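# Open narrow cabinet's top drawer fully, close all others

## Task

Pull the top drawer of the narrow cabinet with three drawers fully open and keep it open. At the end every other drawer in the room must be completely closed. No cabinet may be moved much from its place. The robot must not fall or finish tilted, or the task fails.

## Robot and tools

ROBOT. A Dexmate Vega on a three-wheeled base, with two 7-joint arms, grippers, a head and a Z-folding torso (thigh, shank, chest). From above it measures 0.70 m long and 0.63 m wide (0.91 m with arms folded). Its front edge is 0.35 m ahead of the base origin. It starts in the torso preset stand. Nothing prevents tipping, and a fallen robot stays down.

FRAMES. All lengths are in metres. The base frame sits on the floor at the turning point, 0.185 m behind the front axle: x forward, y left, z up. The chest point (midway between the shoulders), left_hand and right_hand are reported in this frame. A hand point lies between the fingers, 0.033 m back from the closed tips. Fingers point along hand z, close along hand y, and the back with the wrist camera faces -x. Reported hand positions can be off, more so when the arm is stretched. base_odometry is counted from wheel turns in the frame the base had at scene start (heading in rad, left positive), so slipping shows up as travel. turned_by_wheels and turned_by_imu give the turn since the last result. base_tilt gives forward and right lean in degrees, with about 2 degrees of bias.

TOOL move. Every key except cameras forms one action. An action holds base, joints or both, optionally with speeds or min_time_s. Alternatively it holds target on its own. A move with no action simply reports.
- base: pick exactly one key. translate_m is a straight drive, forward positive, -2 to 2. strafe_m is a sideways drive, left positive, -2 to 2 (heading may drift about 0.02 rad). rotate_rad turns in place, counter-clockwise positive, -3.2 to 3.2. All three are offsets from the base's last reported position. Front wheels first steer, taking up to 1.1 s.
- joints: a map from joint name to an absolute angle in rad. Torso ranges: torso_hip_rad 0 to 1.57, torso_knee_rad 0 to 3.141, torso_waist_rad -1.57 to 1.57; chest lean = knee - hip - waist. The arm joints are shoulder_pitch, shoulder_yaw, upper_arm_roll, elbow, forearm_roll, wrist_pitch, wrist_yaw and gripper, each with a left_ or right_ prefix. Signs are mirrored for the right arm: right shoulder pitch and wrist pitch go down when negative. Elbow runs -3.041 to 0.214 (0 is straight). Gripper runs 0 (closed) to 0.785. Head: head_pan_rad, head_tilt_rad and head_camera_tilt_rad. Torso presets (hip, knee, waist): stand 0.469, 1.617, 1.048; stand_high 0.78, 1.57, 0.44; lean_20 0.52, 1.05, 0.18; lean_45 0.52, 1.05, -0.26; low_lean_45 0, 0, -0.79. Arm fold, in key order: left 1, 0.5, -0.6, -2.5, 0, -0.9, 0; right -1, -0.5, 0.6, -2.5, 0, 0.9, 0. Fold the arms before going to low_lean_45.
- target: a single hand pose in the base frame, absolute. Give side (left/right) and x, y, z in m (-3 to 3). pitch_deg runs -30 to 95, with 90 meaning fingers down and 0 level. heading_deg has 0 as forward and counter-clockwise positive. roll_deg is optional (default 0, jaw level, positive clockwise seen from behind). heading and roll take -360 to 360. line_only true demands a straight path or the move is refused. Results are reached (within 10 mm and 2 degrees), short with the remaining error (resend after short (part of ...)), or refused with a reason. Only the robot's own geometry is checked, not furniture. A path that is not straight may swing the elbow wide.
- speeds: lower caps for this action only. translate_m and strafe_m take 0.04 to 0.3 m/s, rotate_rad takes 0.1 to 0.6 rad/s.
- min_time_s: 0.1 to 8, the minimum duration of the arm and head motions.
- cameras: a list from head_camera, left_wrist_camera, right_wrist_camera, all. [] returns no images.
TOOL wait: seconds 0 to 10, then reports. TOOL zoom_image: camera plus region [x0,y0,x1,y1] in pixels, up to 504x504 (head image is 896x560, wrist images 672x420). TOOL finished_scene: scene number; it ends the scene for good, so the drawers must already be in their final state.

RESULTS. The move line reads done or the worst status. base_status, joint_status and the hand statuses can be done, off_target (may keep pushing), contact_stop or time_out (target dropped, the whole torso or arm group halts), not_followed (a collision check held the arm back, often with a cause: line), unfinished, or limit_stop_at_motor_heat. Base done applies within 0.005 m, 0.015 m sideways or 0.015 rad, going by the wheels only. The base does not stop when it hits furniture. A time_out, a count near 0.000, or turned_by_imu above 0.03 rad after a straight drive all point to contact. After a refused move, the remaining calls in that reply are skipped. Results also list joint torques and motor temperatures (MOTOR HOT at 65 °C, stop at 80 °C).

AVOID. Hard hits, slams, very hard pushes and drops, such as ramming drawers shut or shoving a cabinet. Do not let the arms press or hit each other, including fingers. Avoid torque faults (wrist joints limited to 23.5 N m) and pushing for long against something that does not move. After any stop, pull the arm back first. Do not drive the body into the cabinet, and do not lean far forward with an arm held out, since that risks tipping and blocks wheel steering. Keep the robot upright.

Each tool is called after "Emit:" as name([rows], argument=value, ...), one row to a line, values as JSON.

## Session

Emit:
move(joints={"head_camera_tilt_rad":0.4}, cameras=["head_camera"])

Emit:
move(joints={"head_pan_rad":2.0}, cameras=["head_camera"])

Emit:
move(joints={"head_pan_rad":-1.6}, cameras=["head_camera"])

Emit:
move(joints={"head_pan_rad":-2.7}, cameras=["head_camera"])

Scene clock: 0.93 s.
Joint torques (N m): left_arm=[4.67 -0.82 -0.48 -1.75 0.34 -2.17 -0.01] | right_arm=[-4.33 -0.4 0.55 -2.29 0.25 3.23 0.07]
Motor temperatures (°C): left_arm=[31 31 31 26 40 35 41] | right_arm=[30 27 33 31 36 36 33]
move: done
base_odometry: x=+0.000 y=+0.000 heading=+0.000
turned_by_wheels: +0.000
turned_by_imu: +0.000
base_tilt: forward=+0.1 right=+0.8
base_status: not commanded
joint_positions: torso_hip_rad=+0.469 torso_knee_rad=+1.617 torso_waist_rad=+1.048 left_shoulder_pitch_rad=+2.189 left_shoulder_yaw_rad=-0.007 left_upper_arm_roll_rad=+0.016 left_elbow_rad=-1.090 left_forearm_roll_rad=+0.013 left_wrist_pitch_rad=-0.515 left_wrist_yaw_rad=+0.020 left_gripper_rad=+0.005 right_shoulder_pitch_rad=-2.209 right_shoulder_yaw_rad=-0.016 right_upper_arm_roll_rad=+0.009 right_elbow_rad=-1.106 right_forearm_roll_rad=-0.010 right_wrist_pitch_rad=+0.494 right_wrist_yaw_rad=-0.018 right_gripper_rad=+0.005 head_pan_rad=+0.000 head_tilt_rad=+0.000 head_camera_tilt_rad=+0.400
joint_status: all done
chest: x=-0.0111 y=+0.0000 z=+1.4155 quat_wxyz=(+0.999, +0.000, +0.050, +0.000) (m; base frame)
left_hand: x=+0.2066 y=+0.2195 z=+0.6100 quat_wxyz=(+0.429, +0.002, +0.903, +0.000) pitch_deg=+39.1 heading_deg=-0.2 roll_deg=+0.1 back=up (m; base frame)
right_hand: x=+0.1929 y=-0.2468 z=+0.6050 quat_wxyz=(+0.418, -0.007, +0.908, -0.015) pitch_deg=+40.6 heading_deg=-1.6 roll_deg=-2.5 back=up (m; base frame)
pictures: head_camera

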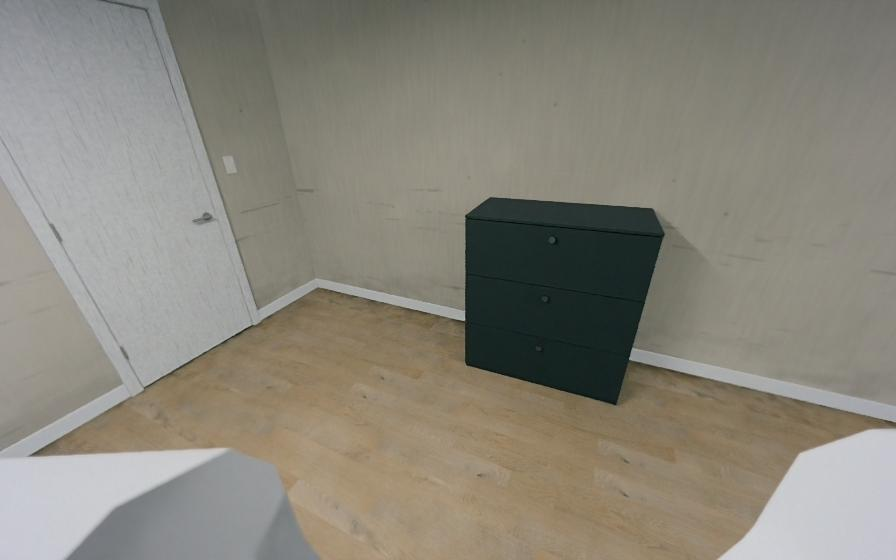

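Scene clock: 2.93 s.
Joint torques (N m): left_arm=[5.52 1.07 -1.07 -2.23 0.15 -1.57 0.06] | right_arm=[-5 -1.81 0.8 -2.63 0.02 2.59 -0.11]
Motor temperatures (°C): left_arm=[31 31 31 26 40 35 41] | right_arm=[30 27 33 31 36 36 33]
move: done
base_odometry: x=+0.000 y=+0.000 heading=+0.000
turned_by_wheels: +0.000
turned_by_imu: +0.000
base_tilt: forward=+0.0 right=+0.7
base_status: not commanded
joint_positions: torso_hip_rad=+0.469 torso_knee_rad=+1.617 torso_waist_rad=+1.048 left_shoulder_pitch_rad=+2.189 left_shoulder_yaw_rad=-0.007 left_upper_arm_roll_rad=+0.016 left_elbow_rad=-1.090 left_forearm_roll_rad=+0.013 left_wrist_pitch_rad=-0.515 left_wrist_yaw_rad=+0.020 left_gripper_rad=+0.005 right_shoulder_pitch_rad=-2.209 right_shoulder_yaw_rad=-0.016 right_upper_arm_roll_rad=+0.009 right_elbow_rad=-1.106 right_forearm_roll_rad=-0.010 right_wrist_pitch_rad=+0.494 right_wrist_yaw_rad=-0.018 right_gripper_rad=+0.005 head_pan_rad=+2.000 head_tilt_rad=+0.000 head_camera_tilt_rad=+0.400
joint_status: all done
chest: x=-0.0111 y=+0.0000 z=+1.4155 quat_wxyz=(+0.999, +0.000, +0.050, +0.000) (m; base frame)
left_hand: x=+0.2066 y=+0.2195 z=+0.6100 quat_wxyz=(+0.429, +0.002, +0.903, +0.000) pitch_deg=+39.1 heading_deg=-0.2 roll_deg=+0.1 back=up (m; base frame)
right_hand: x=+0.1929 y=-0.2468 z=+0.6050 quat_wxyz=(+0.418, -0.007, +0.908, -0.015) pitch_deg=+40.6 heading_deg=-1.6 roll_deg=-2.5 back=up (m; base frame)
pictures: head_camera

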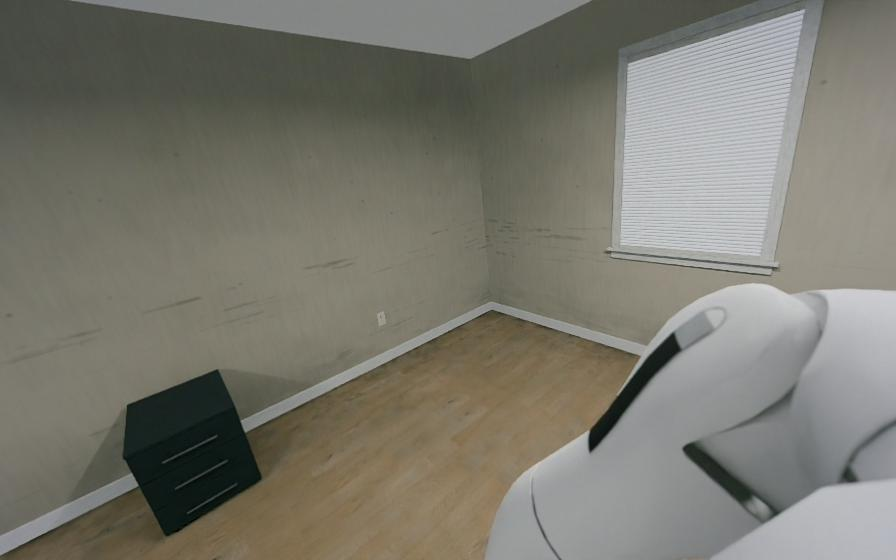

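Scene clock: 6.00 s.
Joint torques (N m): left_arm=[4.16 -1 -0.87 -2.77 0.09 -2.19 -0.1] | right_arm=[-4.22 -1.11 0.85 -2.54 0.24 2.88 -0.03]
Motor temperatures (°C): left_arm=[31 31 31 26 40 35 41] | right_arm=[30 27 33 31 36 36 33]
move: done
base_odometry: x=+0.000 y=+0.000 heading=+0.000
turned_by_wheels: +0.000
turned_by_imu: +0.000
base_tilt: forward=+0.0 right=+0.7
base_status: not commanded
joint_positions: torso_hip_rad=+0.469 torso_knee_rad=+1.617 torso_waist_rad=+1.048 left_shoulder_pitch_rad=+2.189 left_shoulder_yaw_rad=-0.007 left_upper_arm_roll_rad=+0.016 left_elbow_rad=-1.090 left_forearm_roll_rad=+0.013 left_wrist_pitch_rad=-0.515 left_wrist_yaw_rad=+0.020 left_gripper_rad=+0.005 right_shoulder_pitch_rad=-2.209 right_shoulder_yaw_rad=-0.016 right_upper_arm_roll_rad=+0.009 right_elbow_rad=-1.106 right_forearm_roll_rad=-0.010 right_wrist_pitch_rad=+0.494 right_wrist_yaw_rad=-0.018 right_gripper_rad=+0.005 head_pan_rad=-1.600 head_tilt_rad=+0.000 head_camera_tilt_rad=+0.400
joint_status: all done
chest: x=-0.0111 y=+0.0000 z=+1.4155 quat_wxyz=(+0.999, +0.000, +0.050, +0.000) (m; base frame)
left_hand: x=+0.2066 y=+0.2195 z=+0.6100 quat_wxyz=(+0.429, +0.002, +0.903, +0.000) pitch_deg=+39.1 heading_deg=-0.2 roll_deg=+0.1 back=up (m; base frame)
right_hand: x=+0.1929 y=-0.2468 z=+0.6050 quat_wxyz=(+0.418, -0.007, +0.908, -0.015) pitch_deg=+40.6 heading_deg=-1.6 roll_deg=-2.5 back=up (m; base frame)
pictures: head_camera

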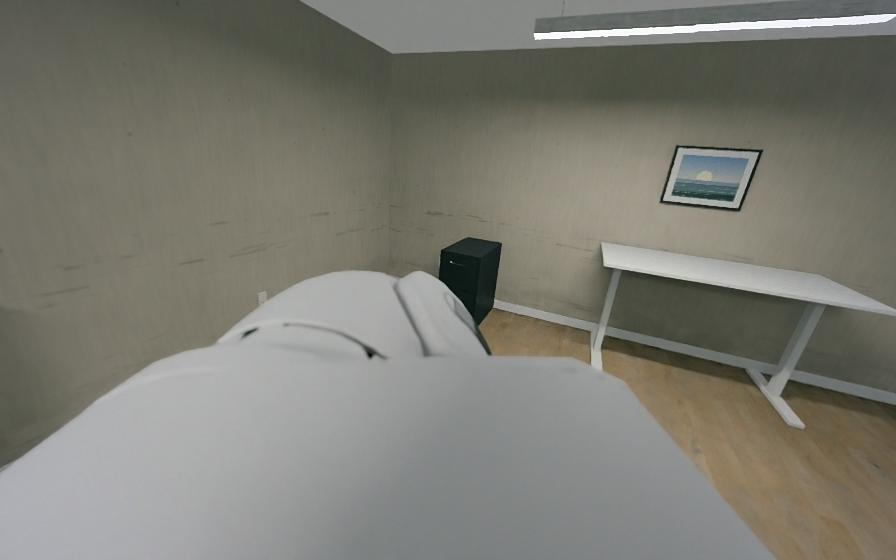

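Scene clock: 7.40 s.
Joint torques (N m): left_arm=[5.37 -1.91 -0.88 -3.21 0.03 -1.71 0.03] | right_arm=[-4.61 -1.13 0.6 -1.81 0.06 2.23 0.03]
Motor temperatures (°C): left_arm=[31 31 31 26 40 35 41] | right_arm=[30 27 33 31 36 36 33]
move: done
base_odometry: x=+0.000 y=+0.000 heading=+0.000
turned_by_wheels: +0.000
turned_by_imu: +0.000
base_tilt: forward=+0.1 right=+0.8
base_status: not commanded
joint_positions: torso_hip_rad=+0.469 torso_knee_rad=+1.617 torso_waist_rad=+1.048 left_shoulder_pitch_rad=+2.189 left_shoulder_yaw_rad=-0.007 left_upper_arm_roll_rad=+0.016 left_elbow_rad=-1.090 left_forearm_roll_rad=+0.013 left_wrist_pitch_rad=-0.515 left_wrist_yaw_rad=+0.020 left_gripper_rad=+0.005 right_shoulder_pitch_rad=-2.209 right_shoulder_yaw_rad=-0.016 right_upper_arm_roll_rad=+0.009 right_elbow_rad=-1.106 right_forearm_roll_rad=-0.010 right_wrist_pitch_rad=+0.494 right_wrist_yaw_rad=-0.018 right_gripper_rad=+0.005 head_pan_rad=-2.700 head_tilt_rad=+0.000 head_camera_tilt_rad=+0.400
joint_status: all done
chest: x=-0.0111 y=+0.0000 z=+1.4155 quat_wxyz=(+0.999, +0.000, +0.050, +0.000) (m; base frame)
left_hand: x=+0.2066 y=+0.2195 z=+0.6100 quat_wxyz=(+0.429, +0.002, +0.903, +0.000) pitch_deg=+39.1 heading_deg=-0.2 roll_deg=+0.1 back=up (m; base frame)
right_hand: x=+0.1929 y=-0.2468 z=+0.6050 quat_wxyz=(+0.418, -0.007, +0.908, -0.015) pitch_deg=+40.6 heading_deg=-1.6 roll_deg=-2.5 back=up (m; base frame)
pictures: head_camera

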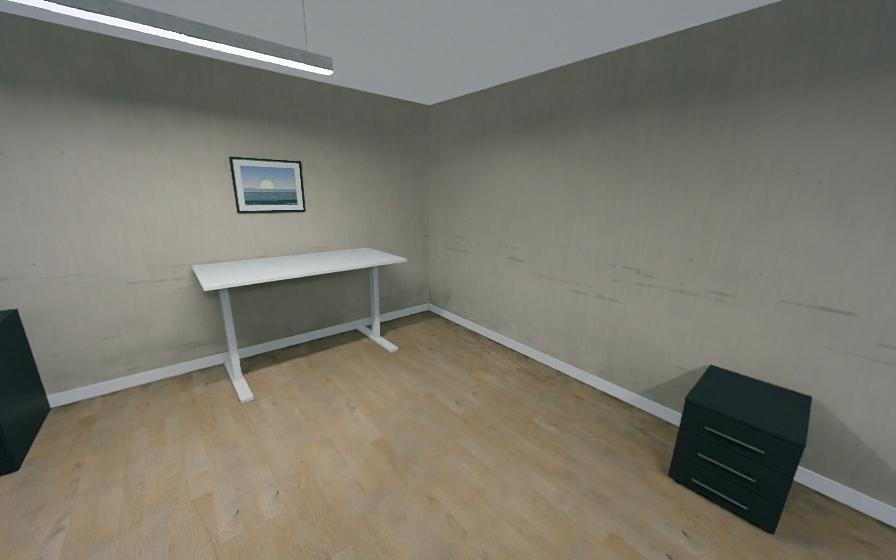

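Emit:
move(base={"rotate_rad":2.74}, joints={"torso_hip_rad":0.05,"torso_knee_rad":0.7,"torso_waist_rad":0.15,"head_pan_rad":0,"head_camera_tilt_rad":0.2,"left_shoulder_pitch_rad":1.048,"left_shoulder_yaw_rad":0.316,"left_upper_arm_roll_rad":0.769,"left_elbow_rad":-0.872,"left_forearm_roll_rad":0.8,"left_wrist_pitch_rad":0.311,"left_wrist_yaw_rad":0.55,"left_gripper_rad":0.4,"right_shoulder_pitch_rad":-1.7,"right_elbow_rad":-1.4})

Scene clock: 14.47 s.
Joint torques (N m): left_arm=[-16.58 2.43 -1.24 -3.34 0.97 0.05 1.44] | right_arm=[9.28 -2.71 0.6 -6.74 0.09 3.24 -0.08]
Motor temperatures (°C): left_arm=[31 31 31 26 40 35 41] | right_arm=[30 27 33 31 36 36 33]
move: done
base_odometry: x=+0.003 y=+0.000 heading=+2.748
turned_by_wheels: +2.748
turned_by_imu: +2.733
base_tilt: forward=+0.1 right=+0.8
base_status: done
joint_positions: torso_hip_rad=+0.050 torso_knee_rad=+0.700 torso_waist_rad=+0.150 left_shoulder_pitch_rad=+1.049 left_shoulder_yaw_rad=+0.316 left_upper_arm_roll_rad=+0.769 left_elbow_rad=-0.872 left_forearm_roll_rad=+0.800 left_wrist_pitch_rad=+0.311 left_wrist_yaw_rad=+0.550 left_gripper_rad=+0.400 right_shoulder_pitch_rad=-1.700 right_shoulder_yaw_rad=-0.016 right_upper_arm_roll_rad=+0.009 right_elbow_rad=-1.400 right_forearm_roll_rad=-0.010 right_wrist_pitch_rad=+0.494 right_wrist_yaw_rad=-0.018 right_gripper_rad=+0.005 head_pan_rad=+0.000 head_tilt_rad=+0.000 head_camera_tilt_rad=+0.200
joint_status: all done
chest: x=+0.0530 y=+0.0000 z=+1.1479 quat_wxyz=(+0.969, +0.000, +0.247, +0.000) (m; base frame)
left_hand: x=+0.6003 y=+0.2199 z=+0.4205 quat_wxyz=(+0.396, +0.586, +0.586, +0.396) pitch_deg=+21.9 heading_deg=+0.0 roll_deg=+89.9 (m; base frame)
right_hand: x=+0.4676 y=-0.2439 z=+0.5092 quat_wxyz=(+0.591, -0.006, +0.807, -0.015) pitch_deg=+17.5 heading_deg=-1.0 roll_deg=-1.8 back=up (m; base frame)
pictures: head_camera, left_wrist_camera, right_wrist_camera

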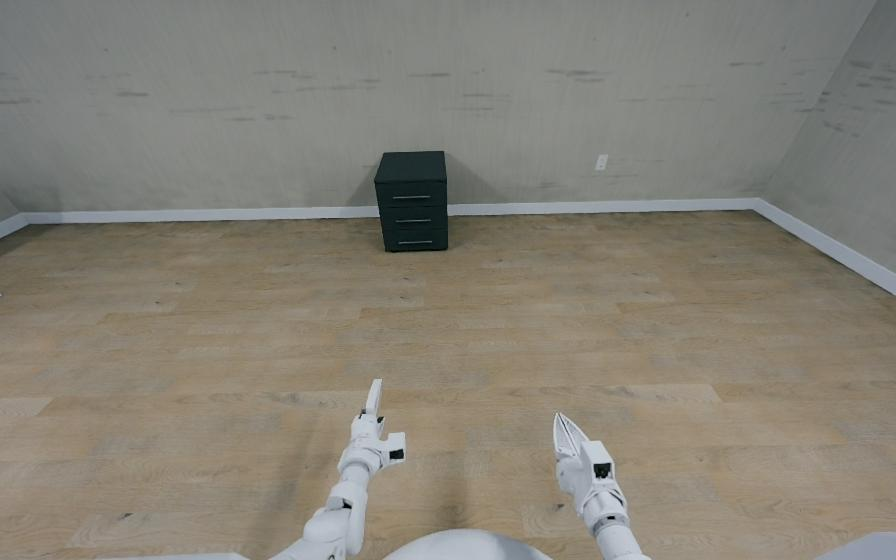

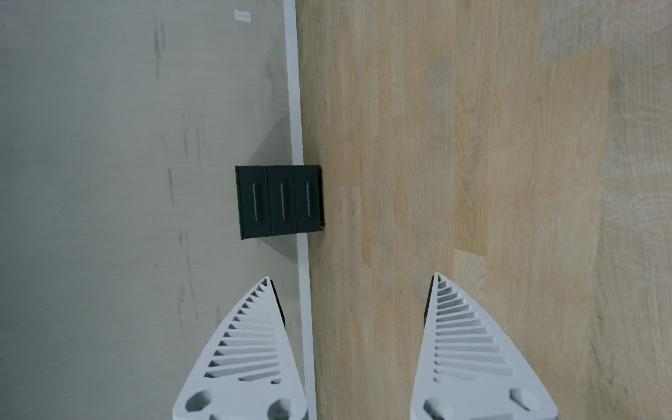

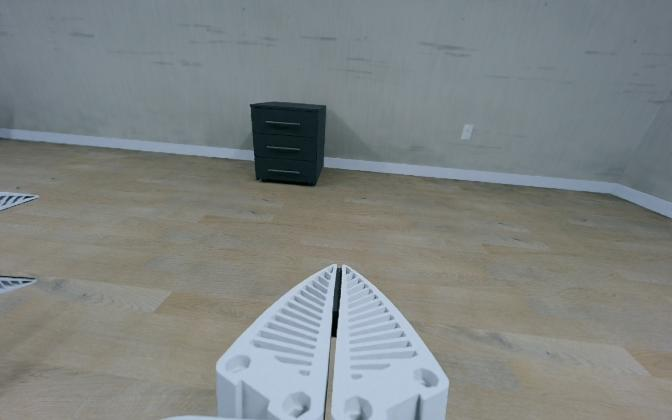

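Emit:
move(base={"rotate_rad":0.037}, joints={"head_camera_tilt_rad":0.4}, cameras=[])

Emit:
move(base={"translate_m":1.22})

Scene clock: 15.63 s.
Joint torques (N m): left_arm=[-18.28 4.85 -1.95 -3.64 1.01 0.3 1.49] | right_arm=[9.88 -1.42 0.43 -6.32 0.15 2.89 0.08]
Motor temperatures (°C): left_arm=[31 31 31 26 40 35 41] | right_arm=[30 27 33 31 36 36 33]
move: done
base_odometry: x=+0.003 y=+0.000 heading=+2.785
turned_by_wheels: +0.037
turned_by_imu: +0.037
base_tilt: forward=+0.0 right=+0.8
base_status: done
joint_positions: torso_hip_rad=+0.050 torso_knee_rad=+0.700 torso_waist_rad=+0.150 left_shoulder_pitch_rad=+1.048 left_shoulder_yaw_rad=+0.316 left_upper_arm_roll_rad=+0.769 left_elbow_rad=-0.872 left_forearm_roll_rad=+0.800 left_wrist_pitch_rad=+0.311 left_wrist_yaw_rad=+0.550 left_gripper_rad=+0.400 right_shoulder_pitch_rad=-1.700 right_shoulder_yaw_rad=-0.016 right_upper_arm_roll_rad=+0.009 right_elbow_rad=-1.400 right_forearm_roll_rad=-0.010 right_wrist_pitch_rad=+0.494 right_wrist_yaw_rad=-0.018 right_gripper_rad=+0.005 head_pan_rad=+0.000 head_tilt_rad=+0.000 head_camera_tilt_rad=+0.400
joint_status: all done
chest: x=+0.0530 y=+0.0000 z=+1.1479 quat_wxyz=(+0.969, +0.000, +0.247, +0.000) (m; base frame)
left_hand: x=+0.6005 y=+0.2199 z=+0.4207 quat_wxyz=(+0.396, +0.586, +0.586, +0.396) pitch_deg=+21.9 heading_deg=+0.0 roll_deg=+90.0 (m; base frame)
right_hand: x=+0.4676 y=-0.2439 z=+0.5092 quat_wxyz=(+0.591, -0.006, +0.807, -0.015) pitch_deg=+17.5 heading_deg=-1.0 roll_deg=-1.8 back=up (m; base frame)
pictures: none
No camera images: "cameras" was empty.

Scene clock: 21.50 s.
Joint torques (N m): left_arm=[-16.34 3.59 -1.63 -3.06 0.92 -0.6 1.11] | right_arm=[9.53 -1.81 1.04 -5.26 0.01 2.97 -0.18]
Motor temperatures (°C): left_arm=[31 31 31 26 40 35 41] | right_arm=[30 27 33 31 36 37 33]
move: done
base_odometry: x=-1.141 y=+0.424 heading=+2.786
turned_by_wheels: +0.001
turned_by_imu: +0.000
base_tilt: forward=+0.1 right=+0.8
base_status: done
joint_positions: torso_hip_rad=+0.050 torso_knee_rad=+0.700 torso_waist_rad=+0.150 left_shoulder_pitch_rad=+1.048 left_shoulder_yaw_rad=+0.316 left_upper_arm_roll_rad=+0.769 left_elbow_rad=-0.872 left_forearm_roll_rad=+0.800 left_wrist_pitch_rad=+0.311 left_wrist_yaw_rad=+0.550 left_gripper_rad=+0.400 right_shoulder_pitch_rad=-1.700 right_shoulder_yaw_rad=-0.016 right_upper_arm_roll_rad=+0.009 right_elbow_rad=-1.400 right_forearm_roll_rad=-0.010 right_wrist_pitch_rad=+0.494 right_wrist_yaw_rad=-0.018 right_gripper_rad=+0.005 head_pan_rad=+0.000 head_tilt_rad=+0.000 head_camera_tilt_rad=+0.400
joint_status: not commanded
chest: x=+0.0531 y=+0.0000 z=+1.1479 quat_wxyz=(+0.969, +0.000, +0.247, +0.000) (m; base frame)
left_hand: x=+0.6005 y=+0.2199 z=+0.4207 quat_wxyz=(+0.396, +0.586, +0.586, +0.396) pitch_deg=+21.9 heading_deg=+0.0 roll_deg=+90.0 (m; base frame)
right_hand: x=+0.4677 y=-0.2439 z=+0.5091 quat_wxyz=(+0.591, -0.006, +0.807, -0.015) pitch_deg=+17.5 heading_deg=-1.0 roll_deg=-1.8 back=up (m; base frame)
pictures: head_camera, left_wrist_camera, right_wrist_camera

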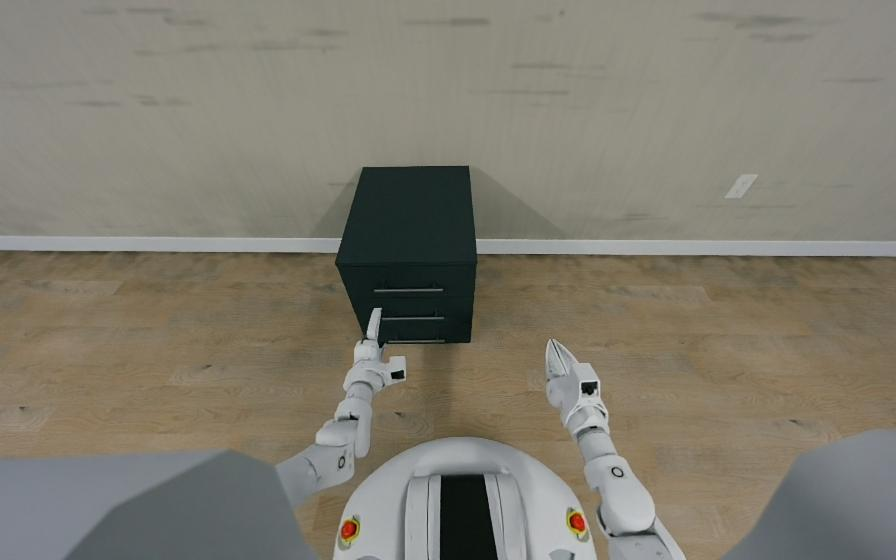

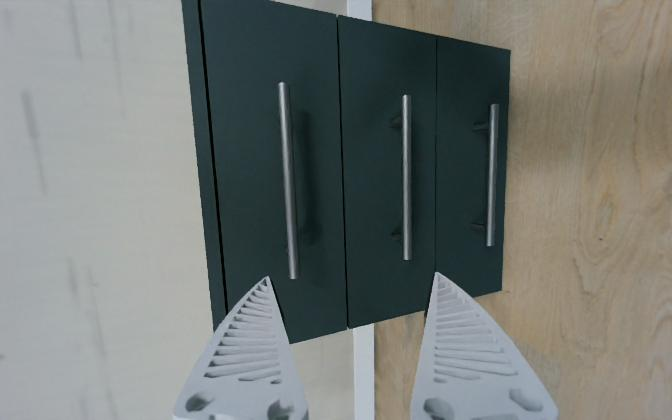

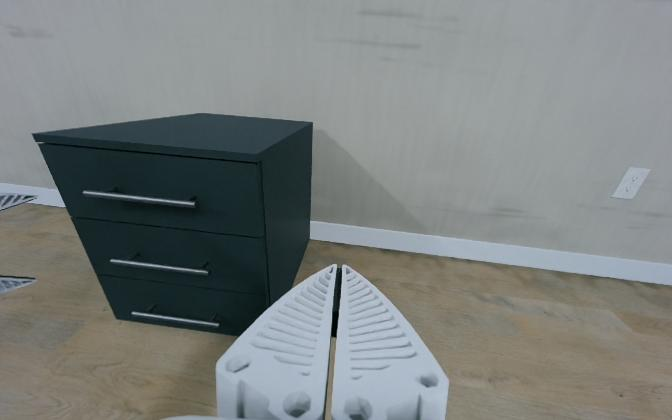

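Emit:
move(base={"strafe_m":-0.055}, cameras=[])

Emit:
move(base={"translate_m":0.163}, speeds={"translate_m":0.15}, cameras=["left_wrist_camera","head_camera"])

Scene clock: 23.83 s.
Joint torques (N m): left_arm=[-16.25 2.85 -1.69 -4.07 0.76 -0.28 1.3] | right_arm=[9.77 -0.33 0.95 -6.49 0.11 2.77 -0.14]
Motor temperatures (°C): left_arm=[31 31 31 26 40 35 41] | right_arm=[30 27 33 31 36 37 33]
move: done
base_odometry: x=-1.122 y=+0.476 heading=+2.785
turned_by_wheels: -0.001
turned_by_imu: +0.002
base_tilt: forward=+0.0 right=+0.8
base_status: done
joint_positions: torso_hip_rad=+0.050 torso_knee_rad=+0.700 torso_waist_rad=+0.150 left_shoulder_pitch_rad=+1.048 left_shoulder_yaw_rad=+0.316 left_upper_arm_roll_rad=+0.769 left_elbow_rad=-0.872 left_forearm_roll_rad=+0.800 left_wrist_pitch_rad=+0.311 left_wrist_yaw_rad=+0.550 left_gripper_rad=+0.400 right_shoulder_pitch_rad=-1.700 right_shoulder_yaw_rad=-0.016 right_upper_arm_roll_rad=+0.009 right_elbow_rad=-1.400 right_forearm_roll_rad=-0.010 right_wrist_pitch_rad=+0.494 right_wrist_yaw_rad=-0.018 right_gripper_rad=+0.005 head_pan_rad=+0.000 head_tilt_rad=+0.000 head_camera_tilt_rad=+0.400
joint_status: not commanded
chest: x=+0.0531 y=+0.0000 z=+1.1479 quat_wxyz=(+0.969, +0.000, +0.247, +0.000) (m; base frame)
left_hand: x=+0.6005 y=+0.2199 z=+0.4207 quat_wxyz=(+0.396, +0.586, +0.586, +0.396) pitch_deg=+21.9 heading_deg=+0.0 roll_deg=+90.0 (m; base frame)
right_hand: x=+0.4677 y=-0.2439 z=+0.5091 quat_wxyz=(+0.591, -0.006, +0.807, -0.015) pitch_deg=+17.5 heading_deg=-1.0 roll_deg=-1.8 back=up (m; base frame)
pictures: none
No camera images: "cameras" was empty.

Scene clock: 26.50 s.
Joint torques (N m): left_arm=[-24.09 1.7 -5.07 -5.7 -0.37 -0.51 -1.29] | right_arm=[10.22 0.42 0.63 -6.25 0.24 3.11 -0.23]
Motor temperatures (°C): left_arm=[31 31 31 26 40 35 41] | right_arm=[30 27 33 31 36 37 33]
move: done
base_odometry: x=-1.274 y=+0.532 heading=+2.786
turned_by_wheels: +0.001
turned_by_imu: +0.001
base_tilt: forward=+0.0 right=+0.7
base_status: done
joint_positions: torso_hip_rad=+0.050 torso_knee_rad=+0.700 torso_waist_rad=+0.150 left_shoulder_pitch_rad=+1.048 left_shoulder_yaw_rad=+0.316 left_upper_arm_roll_rad=+0.769 left_elbow_rad=-0.872 left_forearm_roll_rad=+0.800 left_wrist_pitch_rad=+0.311 left_wrist_yaw_rad=+0.551 left_gripper_rad=+0.400 right_shoulder_pitch_rad=-1.700 right_shoulder_yaw_rad=-0.016 right_upper_arm_roll_rad=+0.009 right_elbow_rad=-1.400 right_forearm_roll_rad=-0.010 right_wrist_pitch_rad=+0.494 right_wrist_yaw_rad=-0.018 right_gripper_rad=+0.005 head_pan_rad=+0.000 head_tilt_rad=+0.000 head_camera_tilt_rad=+0.400
joint_status: not commanded
chest: x=+0.0528 y=+0.0000 z=+1.1480 quat_wxyz=(+0.969, +0.000, +0.247, +0.000) (m; base frame)
left_hand: x=+0.6004 y=+0.2197 z=+0.4210 quat_wxyz=(+0.396, +0.586, +0.586, +0.396) pitch_deg=+21.9 heading_deg=+0.0 roll_deg=+90.0 (m; base frame)
right_hand: x=+0.4676 y=-0.2439 z=+0.5093 quat_wxyz=(+0.591, -0.006, +0.806, -0.015) pitch_deg=+17.5 heading_deg=-1.0 roll_deg=-1.8 back=up (m; base frame)
pictures: head_camera, left_wrist_camera

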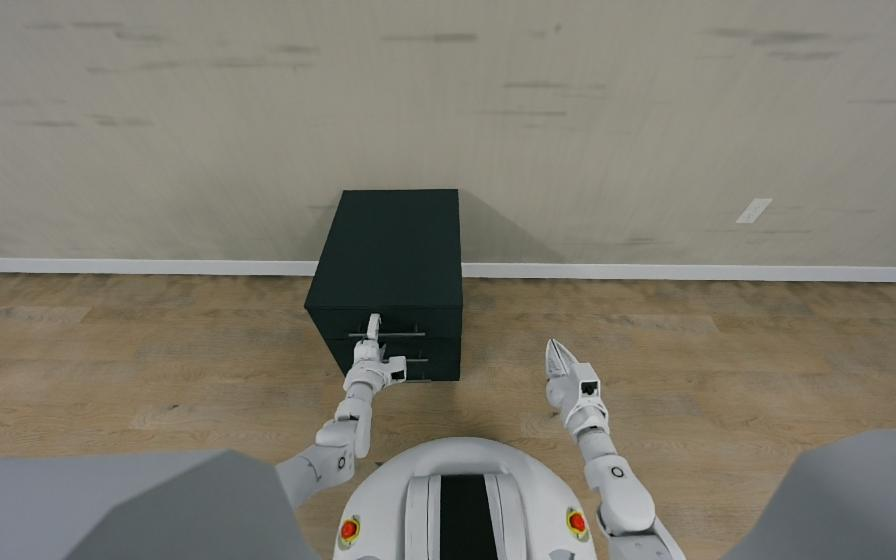

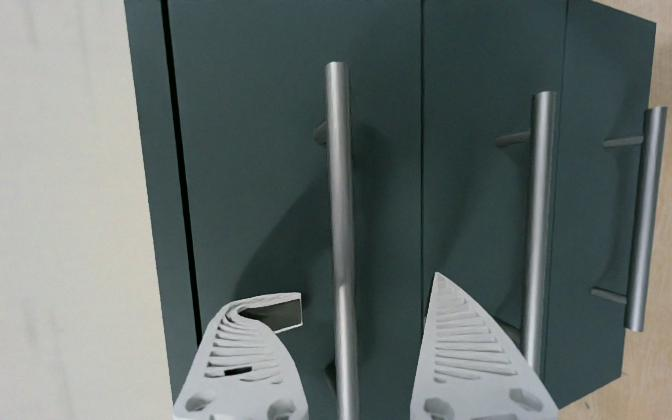

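Emit:
move(joints={"left_gripper_rad":0.0}, cameras=["left_wrist_camera"])

Emit:
move(base={"translate_m":-0.33}, speeds={"translate_m":0.14}, cameras=["head_camera"])

Emit:
move(base={"translate_m":-0.12}, speeds={"translate_m":0.06})

Scene clock: 27.80 s.
Joint torques (N m): left_arm=[-28.02 1.22 -8.91 -5.96 1.29 -0.02 1.71] | right_arm=[10.53 -1.65 0.34 -6.47 0.1 2.47 -0.11]
Motor temperatures (°C): left_arm=[31 31 31 26 40 35 41] | right_arm=[30 27 33 31 36 37 33]
move: done
base_odometry: x=-1.274 y=+0.532 heading=+2.786
turned_by_wheels: +0.000
turned_by_imu: +0.000
base_tilt: forward=+0.0 right=+0.8
base_status: not commanded
joint_positions: torso_hip_rad=+0.050 torso_knee_rad=+0.700 torso_waist_rad=+0.150 left_shoulder_pitch_rad=+1.049 left_shoulder_yaw_rad=+0.316 left_upper_arm_roll_rad=+0.769 left_elbow_rad=-0.872 left_forearm_roll_rad=+0.800 left_wrist_pitch_rad=+0.311 left_wrist_yaw_rad=+0.550 left_gripper_rad=+0.000 right_shoulder_pitch_rad=-1.700 right_shoulder_yaw_rad=-0.016 right_upper_arm_roll_rad=+0.009 right_elbow_rad=-1.400 right_forearm_roll_rad=-0.010 right_wrist_pitch_rad=+0.494 right_wrist_yaw_rad=-0.018 right_gripper_rad=+0.005 head_pan_rad=+0.000 head_tilt_rad=+0.000 head_camera_tilt_rad=+0.400
joint_status: all done
chest: x=+0.0529 y=+0.0000 z=+1.1479 quat_wxyz=(+0.969, +0.000, +0.247, +0.000) (m; base frame)
left_hand: x=+0.6000 y=+0.2197 z=+0.4203 quat_wxyz=(+0.396, +0.586, +0.586, +0.396) pitch_deg=+22.0 heading_deg=+0.0 roll_deg=+90.0 (m; base frame)
right_hand: x=+0.4676 y=-0.2439 z=+0.5092 quat_wxyz=(+0.591, -0.006, +0.807, -0.015) pitch_deg=+17.5 heading_deg=-1.0 roll_deg=-1.8 back=up (m; base frame)
pictures: left_wrist_camera

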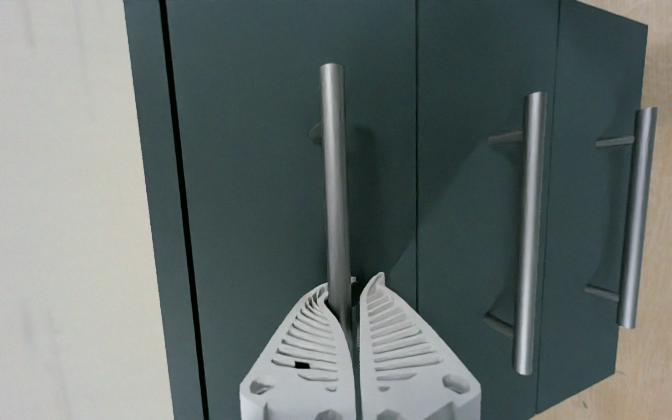

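Scene clock: 31.20 s.
Joint torques (N m): left_arm=[2.05 0.54 1.15 -1.92 0.11 -2.55 -2.23] | right_arm=[9.3 -1.71 1.27 -6.62 0.14 2.96 -0.05]
Motor temperatures (°C): left_arm=[31 31 31 26 40 35 41] | right_arm=[30 27 33 31 36 37 33]
move: done
base_odometry: x=-0.965 y=+0.418 heading=+2.787
turned_by_wheels: +0.001
turned_by_imu: +0.002
base_tilt: forward=+0.1 right=+0.8
base_status: done
joint_positions: torso_hip_rad=+0.050 torso_knee_rad=+0.700 torso_waist_rad=+0.150 left_shoulder_pitch_rad=+1.048 left_shoulder_yaw_rad=+0.316 left_upper_arm_roll_rad=+0.769 left_elbow_rad=-0.872 left_forearm_roll_rad=+0.800 left_wrist_pitch_rad=+0.312 left_wrist_yaw_rad=+0.551 left_gripper_rad=+0.000 right_shoulder_pitch_rad=-1.700 right_shoulder_yaw_rad=-0.016 right_upper_arm_roll_rad=+0.009 right_elbow_rad=-1.400 right_forearm_roll_rad=-0.010 right_wrist_pitch_rad=+0.494 right_wrist_yaw_rad=-0.018 right_gripper_rad=+0.005 head_pan_rad=+0.000 head_tilt_rad=+0.000 head_camera_tilt_rad=+0.400
joint_status: not commanded
chest: x=+0.0528 y=+0.0000 z=+1.1480 quat_wxyz=(+0.969, +0.000, +0.247, +0.000) (m; base frame)
left_hand: x=+0.6013 y=+0.2202 z=+0.4218 quat_wxyz=(+0.396, +0.585, +0.586, +0.397) pitch_deg=+21.8 heading_deg=+0.0 roll_deg=-90.0 (m; base frame)
right_hand: x=+0.4677 y=-0.2439 z=+0.5094 quat_wxyz=(+0.591, -0.006, +0.806, -0.015) pitch_deg=+17.5 heading_deg=-1.0 roll_deg=-1.8 back=up (m; base frame)
pictures: head_camera

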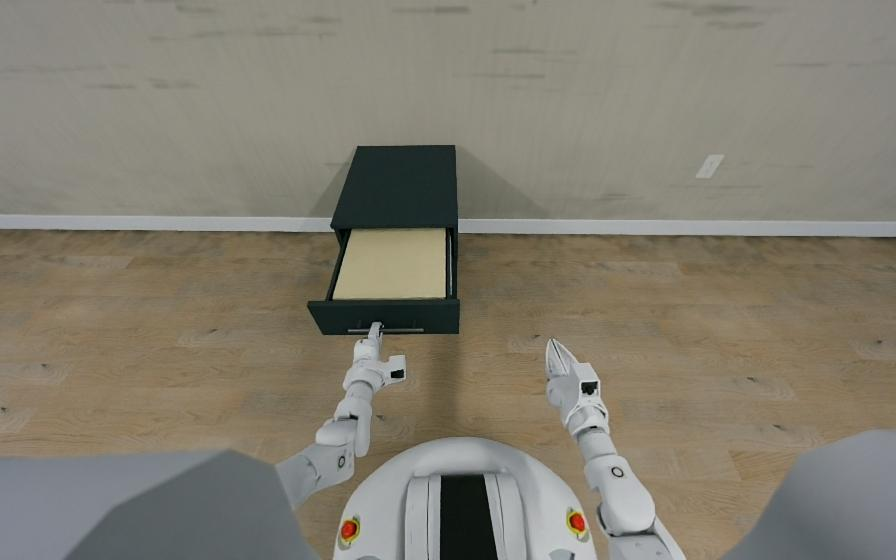

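Scene clock: 33.80 s.
Joint torques (N m): left_arm=[-7.61 -0.31 -1.46 -4.06 0.46 -0.28 0.72] | right_arm=[9.79 -0.93 0.28 -6.29 0.16 3.62 -0.35]
Motor temperatures (°C): left_arm=[31 31 31 26 40 35 41] | right_arm=[30 27 33 31 36 37 33]
move: done
base_odometry: x=-0.852 y=+0.377 heading=+2.788
turned_by_wheels: +0.001
turned_by_imu: +0.001
base_tilt: forward=+0.0 right=+0.8
base_status: done
joint_positions: torso_hip_rad=+0.050 torso_knee_rad=+0.700 torso_waist_rad=+0.150 left_shoulder_pitch_rad=+1.048 left_shoulder_yaw_rad=+0.316 left_upper_arm_roll_rad=+0.769 left_elbow_rad=-0.872 left_forearm_roll_rad=+0.800 left_wrist_pitch_rad=+0.311 left_wrist_yaw_rad=+0.550 left_gripper_rad=+0.000 right_shoulder_pitch_rad=-1.700 right_shoulder_yaw_rad=-0.016 right_upper_arm_roll_rad=+0.009 right_elbow_rad=-1.400 right_forearm_roll_rad=-0.010 right_wrist_pitch_rad=+0.494 right_wrist_yaw_rad=-0.018 right_gripper_rad=+0.005 head_pan_rad=+0.000 head_tilt_rad=+0.000 head_camera_tilt_rad=+0.400
joint_status: not commanded
chest: x=+0.0530 y=+0.0000 z=+1.1479 quat_wxyz=(+0.969, +0.000, +0.247, +0.000) (m; base frame)
left_hand: x=+0.6008 y=+0.2201 z=+0.4210 quat_wxyz=(+0.396, +0.586, +0.586, +0.396) pitch_deg=+21.9 heading_deg=+0.0 roll_deg=+90.0 (m; base frame)
right_hand: x=+0.4677 y=-0.2439 z=+0.5092 quat_wxyz=(+0.591, -0.006, +0.807, -0.015) pitch_deg=+17.5 heading_deg=-1.0 roll_deg=-1.8 back=up (m; base frame)
pictures: head_camera, left_wrist_camera, right_wrist_camera

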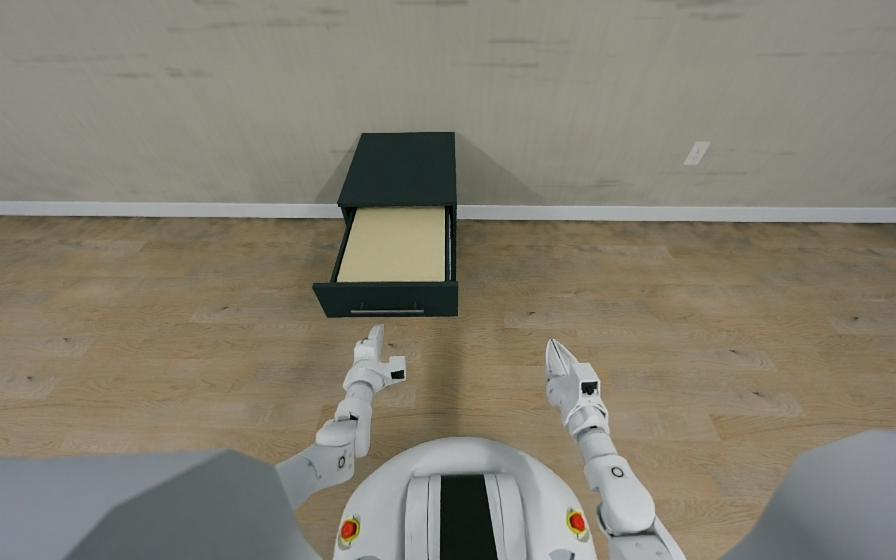

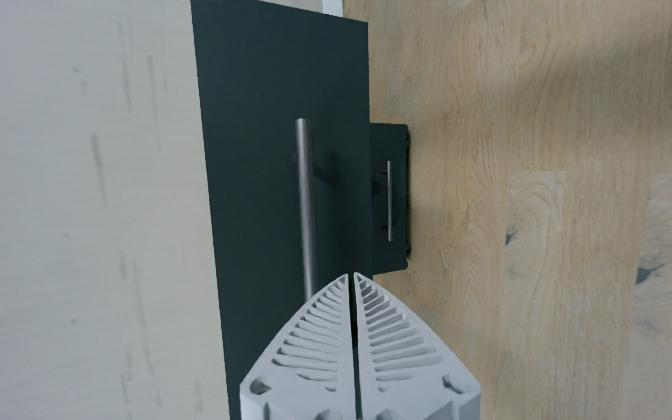

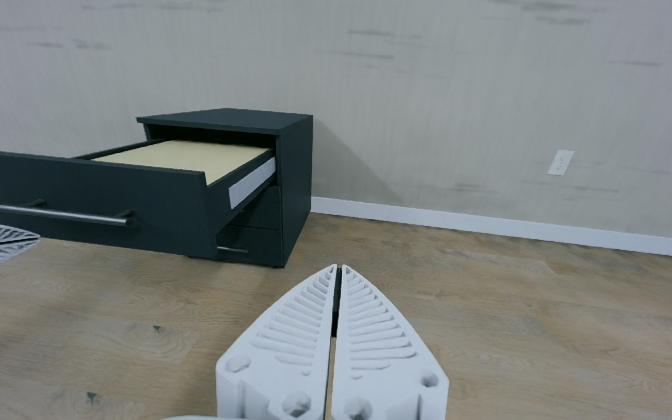

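Emit:
finished_scene(scene=2)

The scene is finished: the task was done.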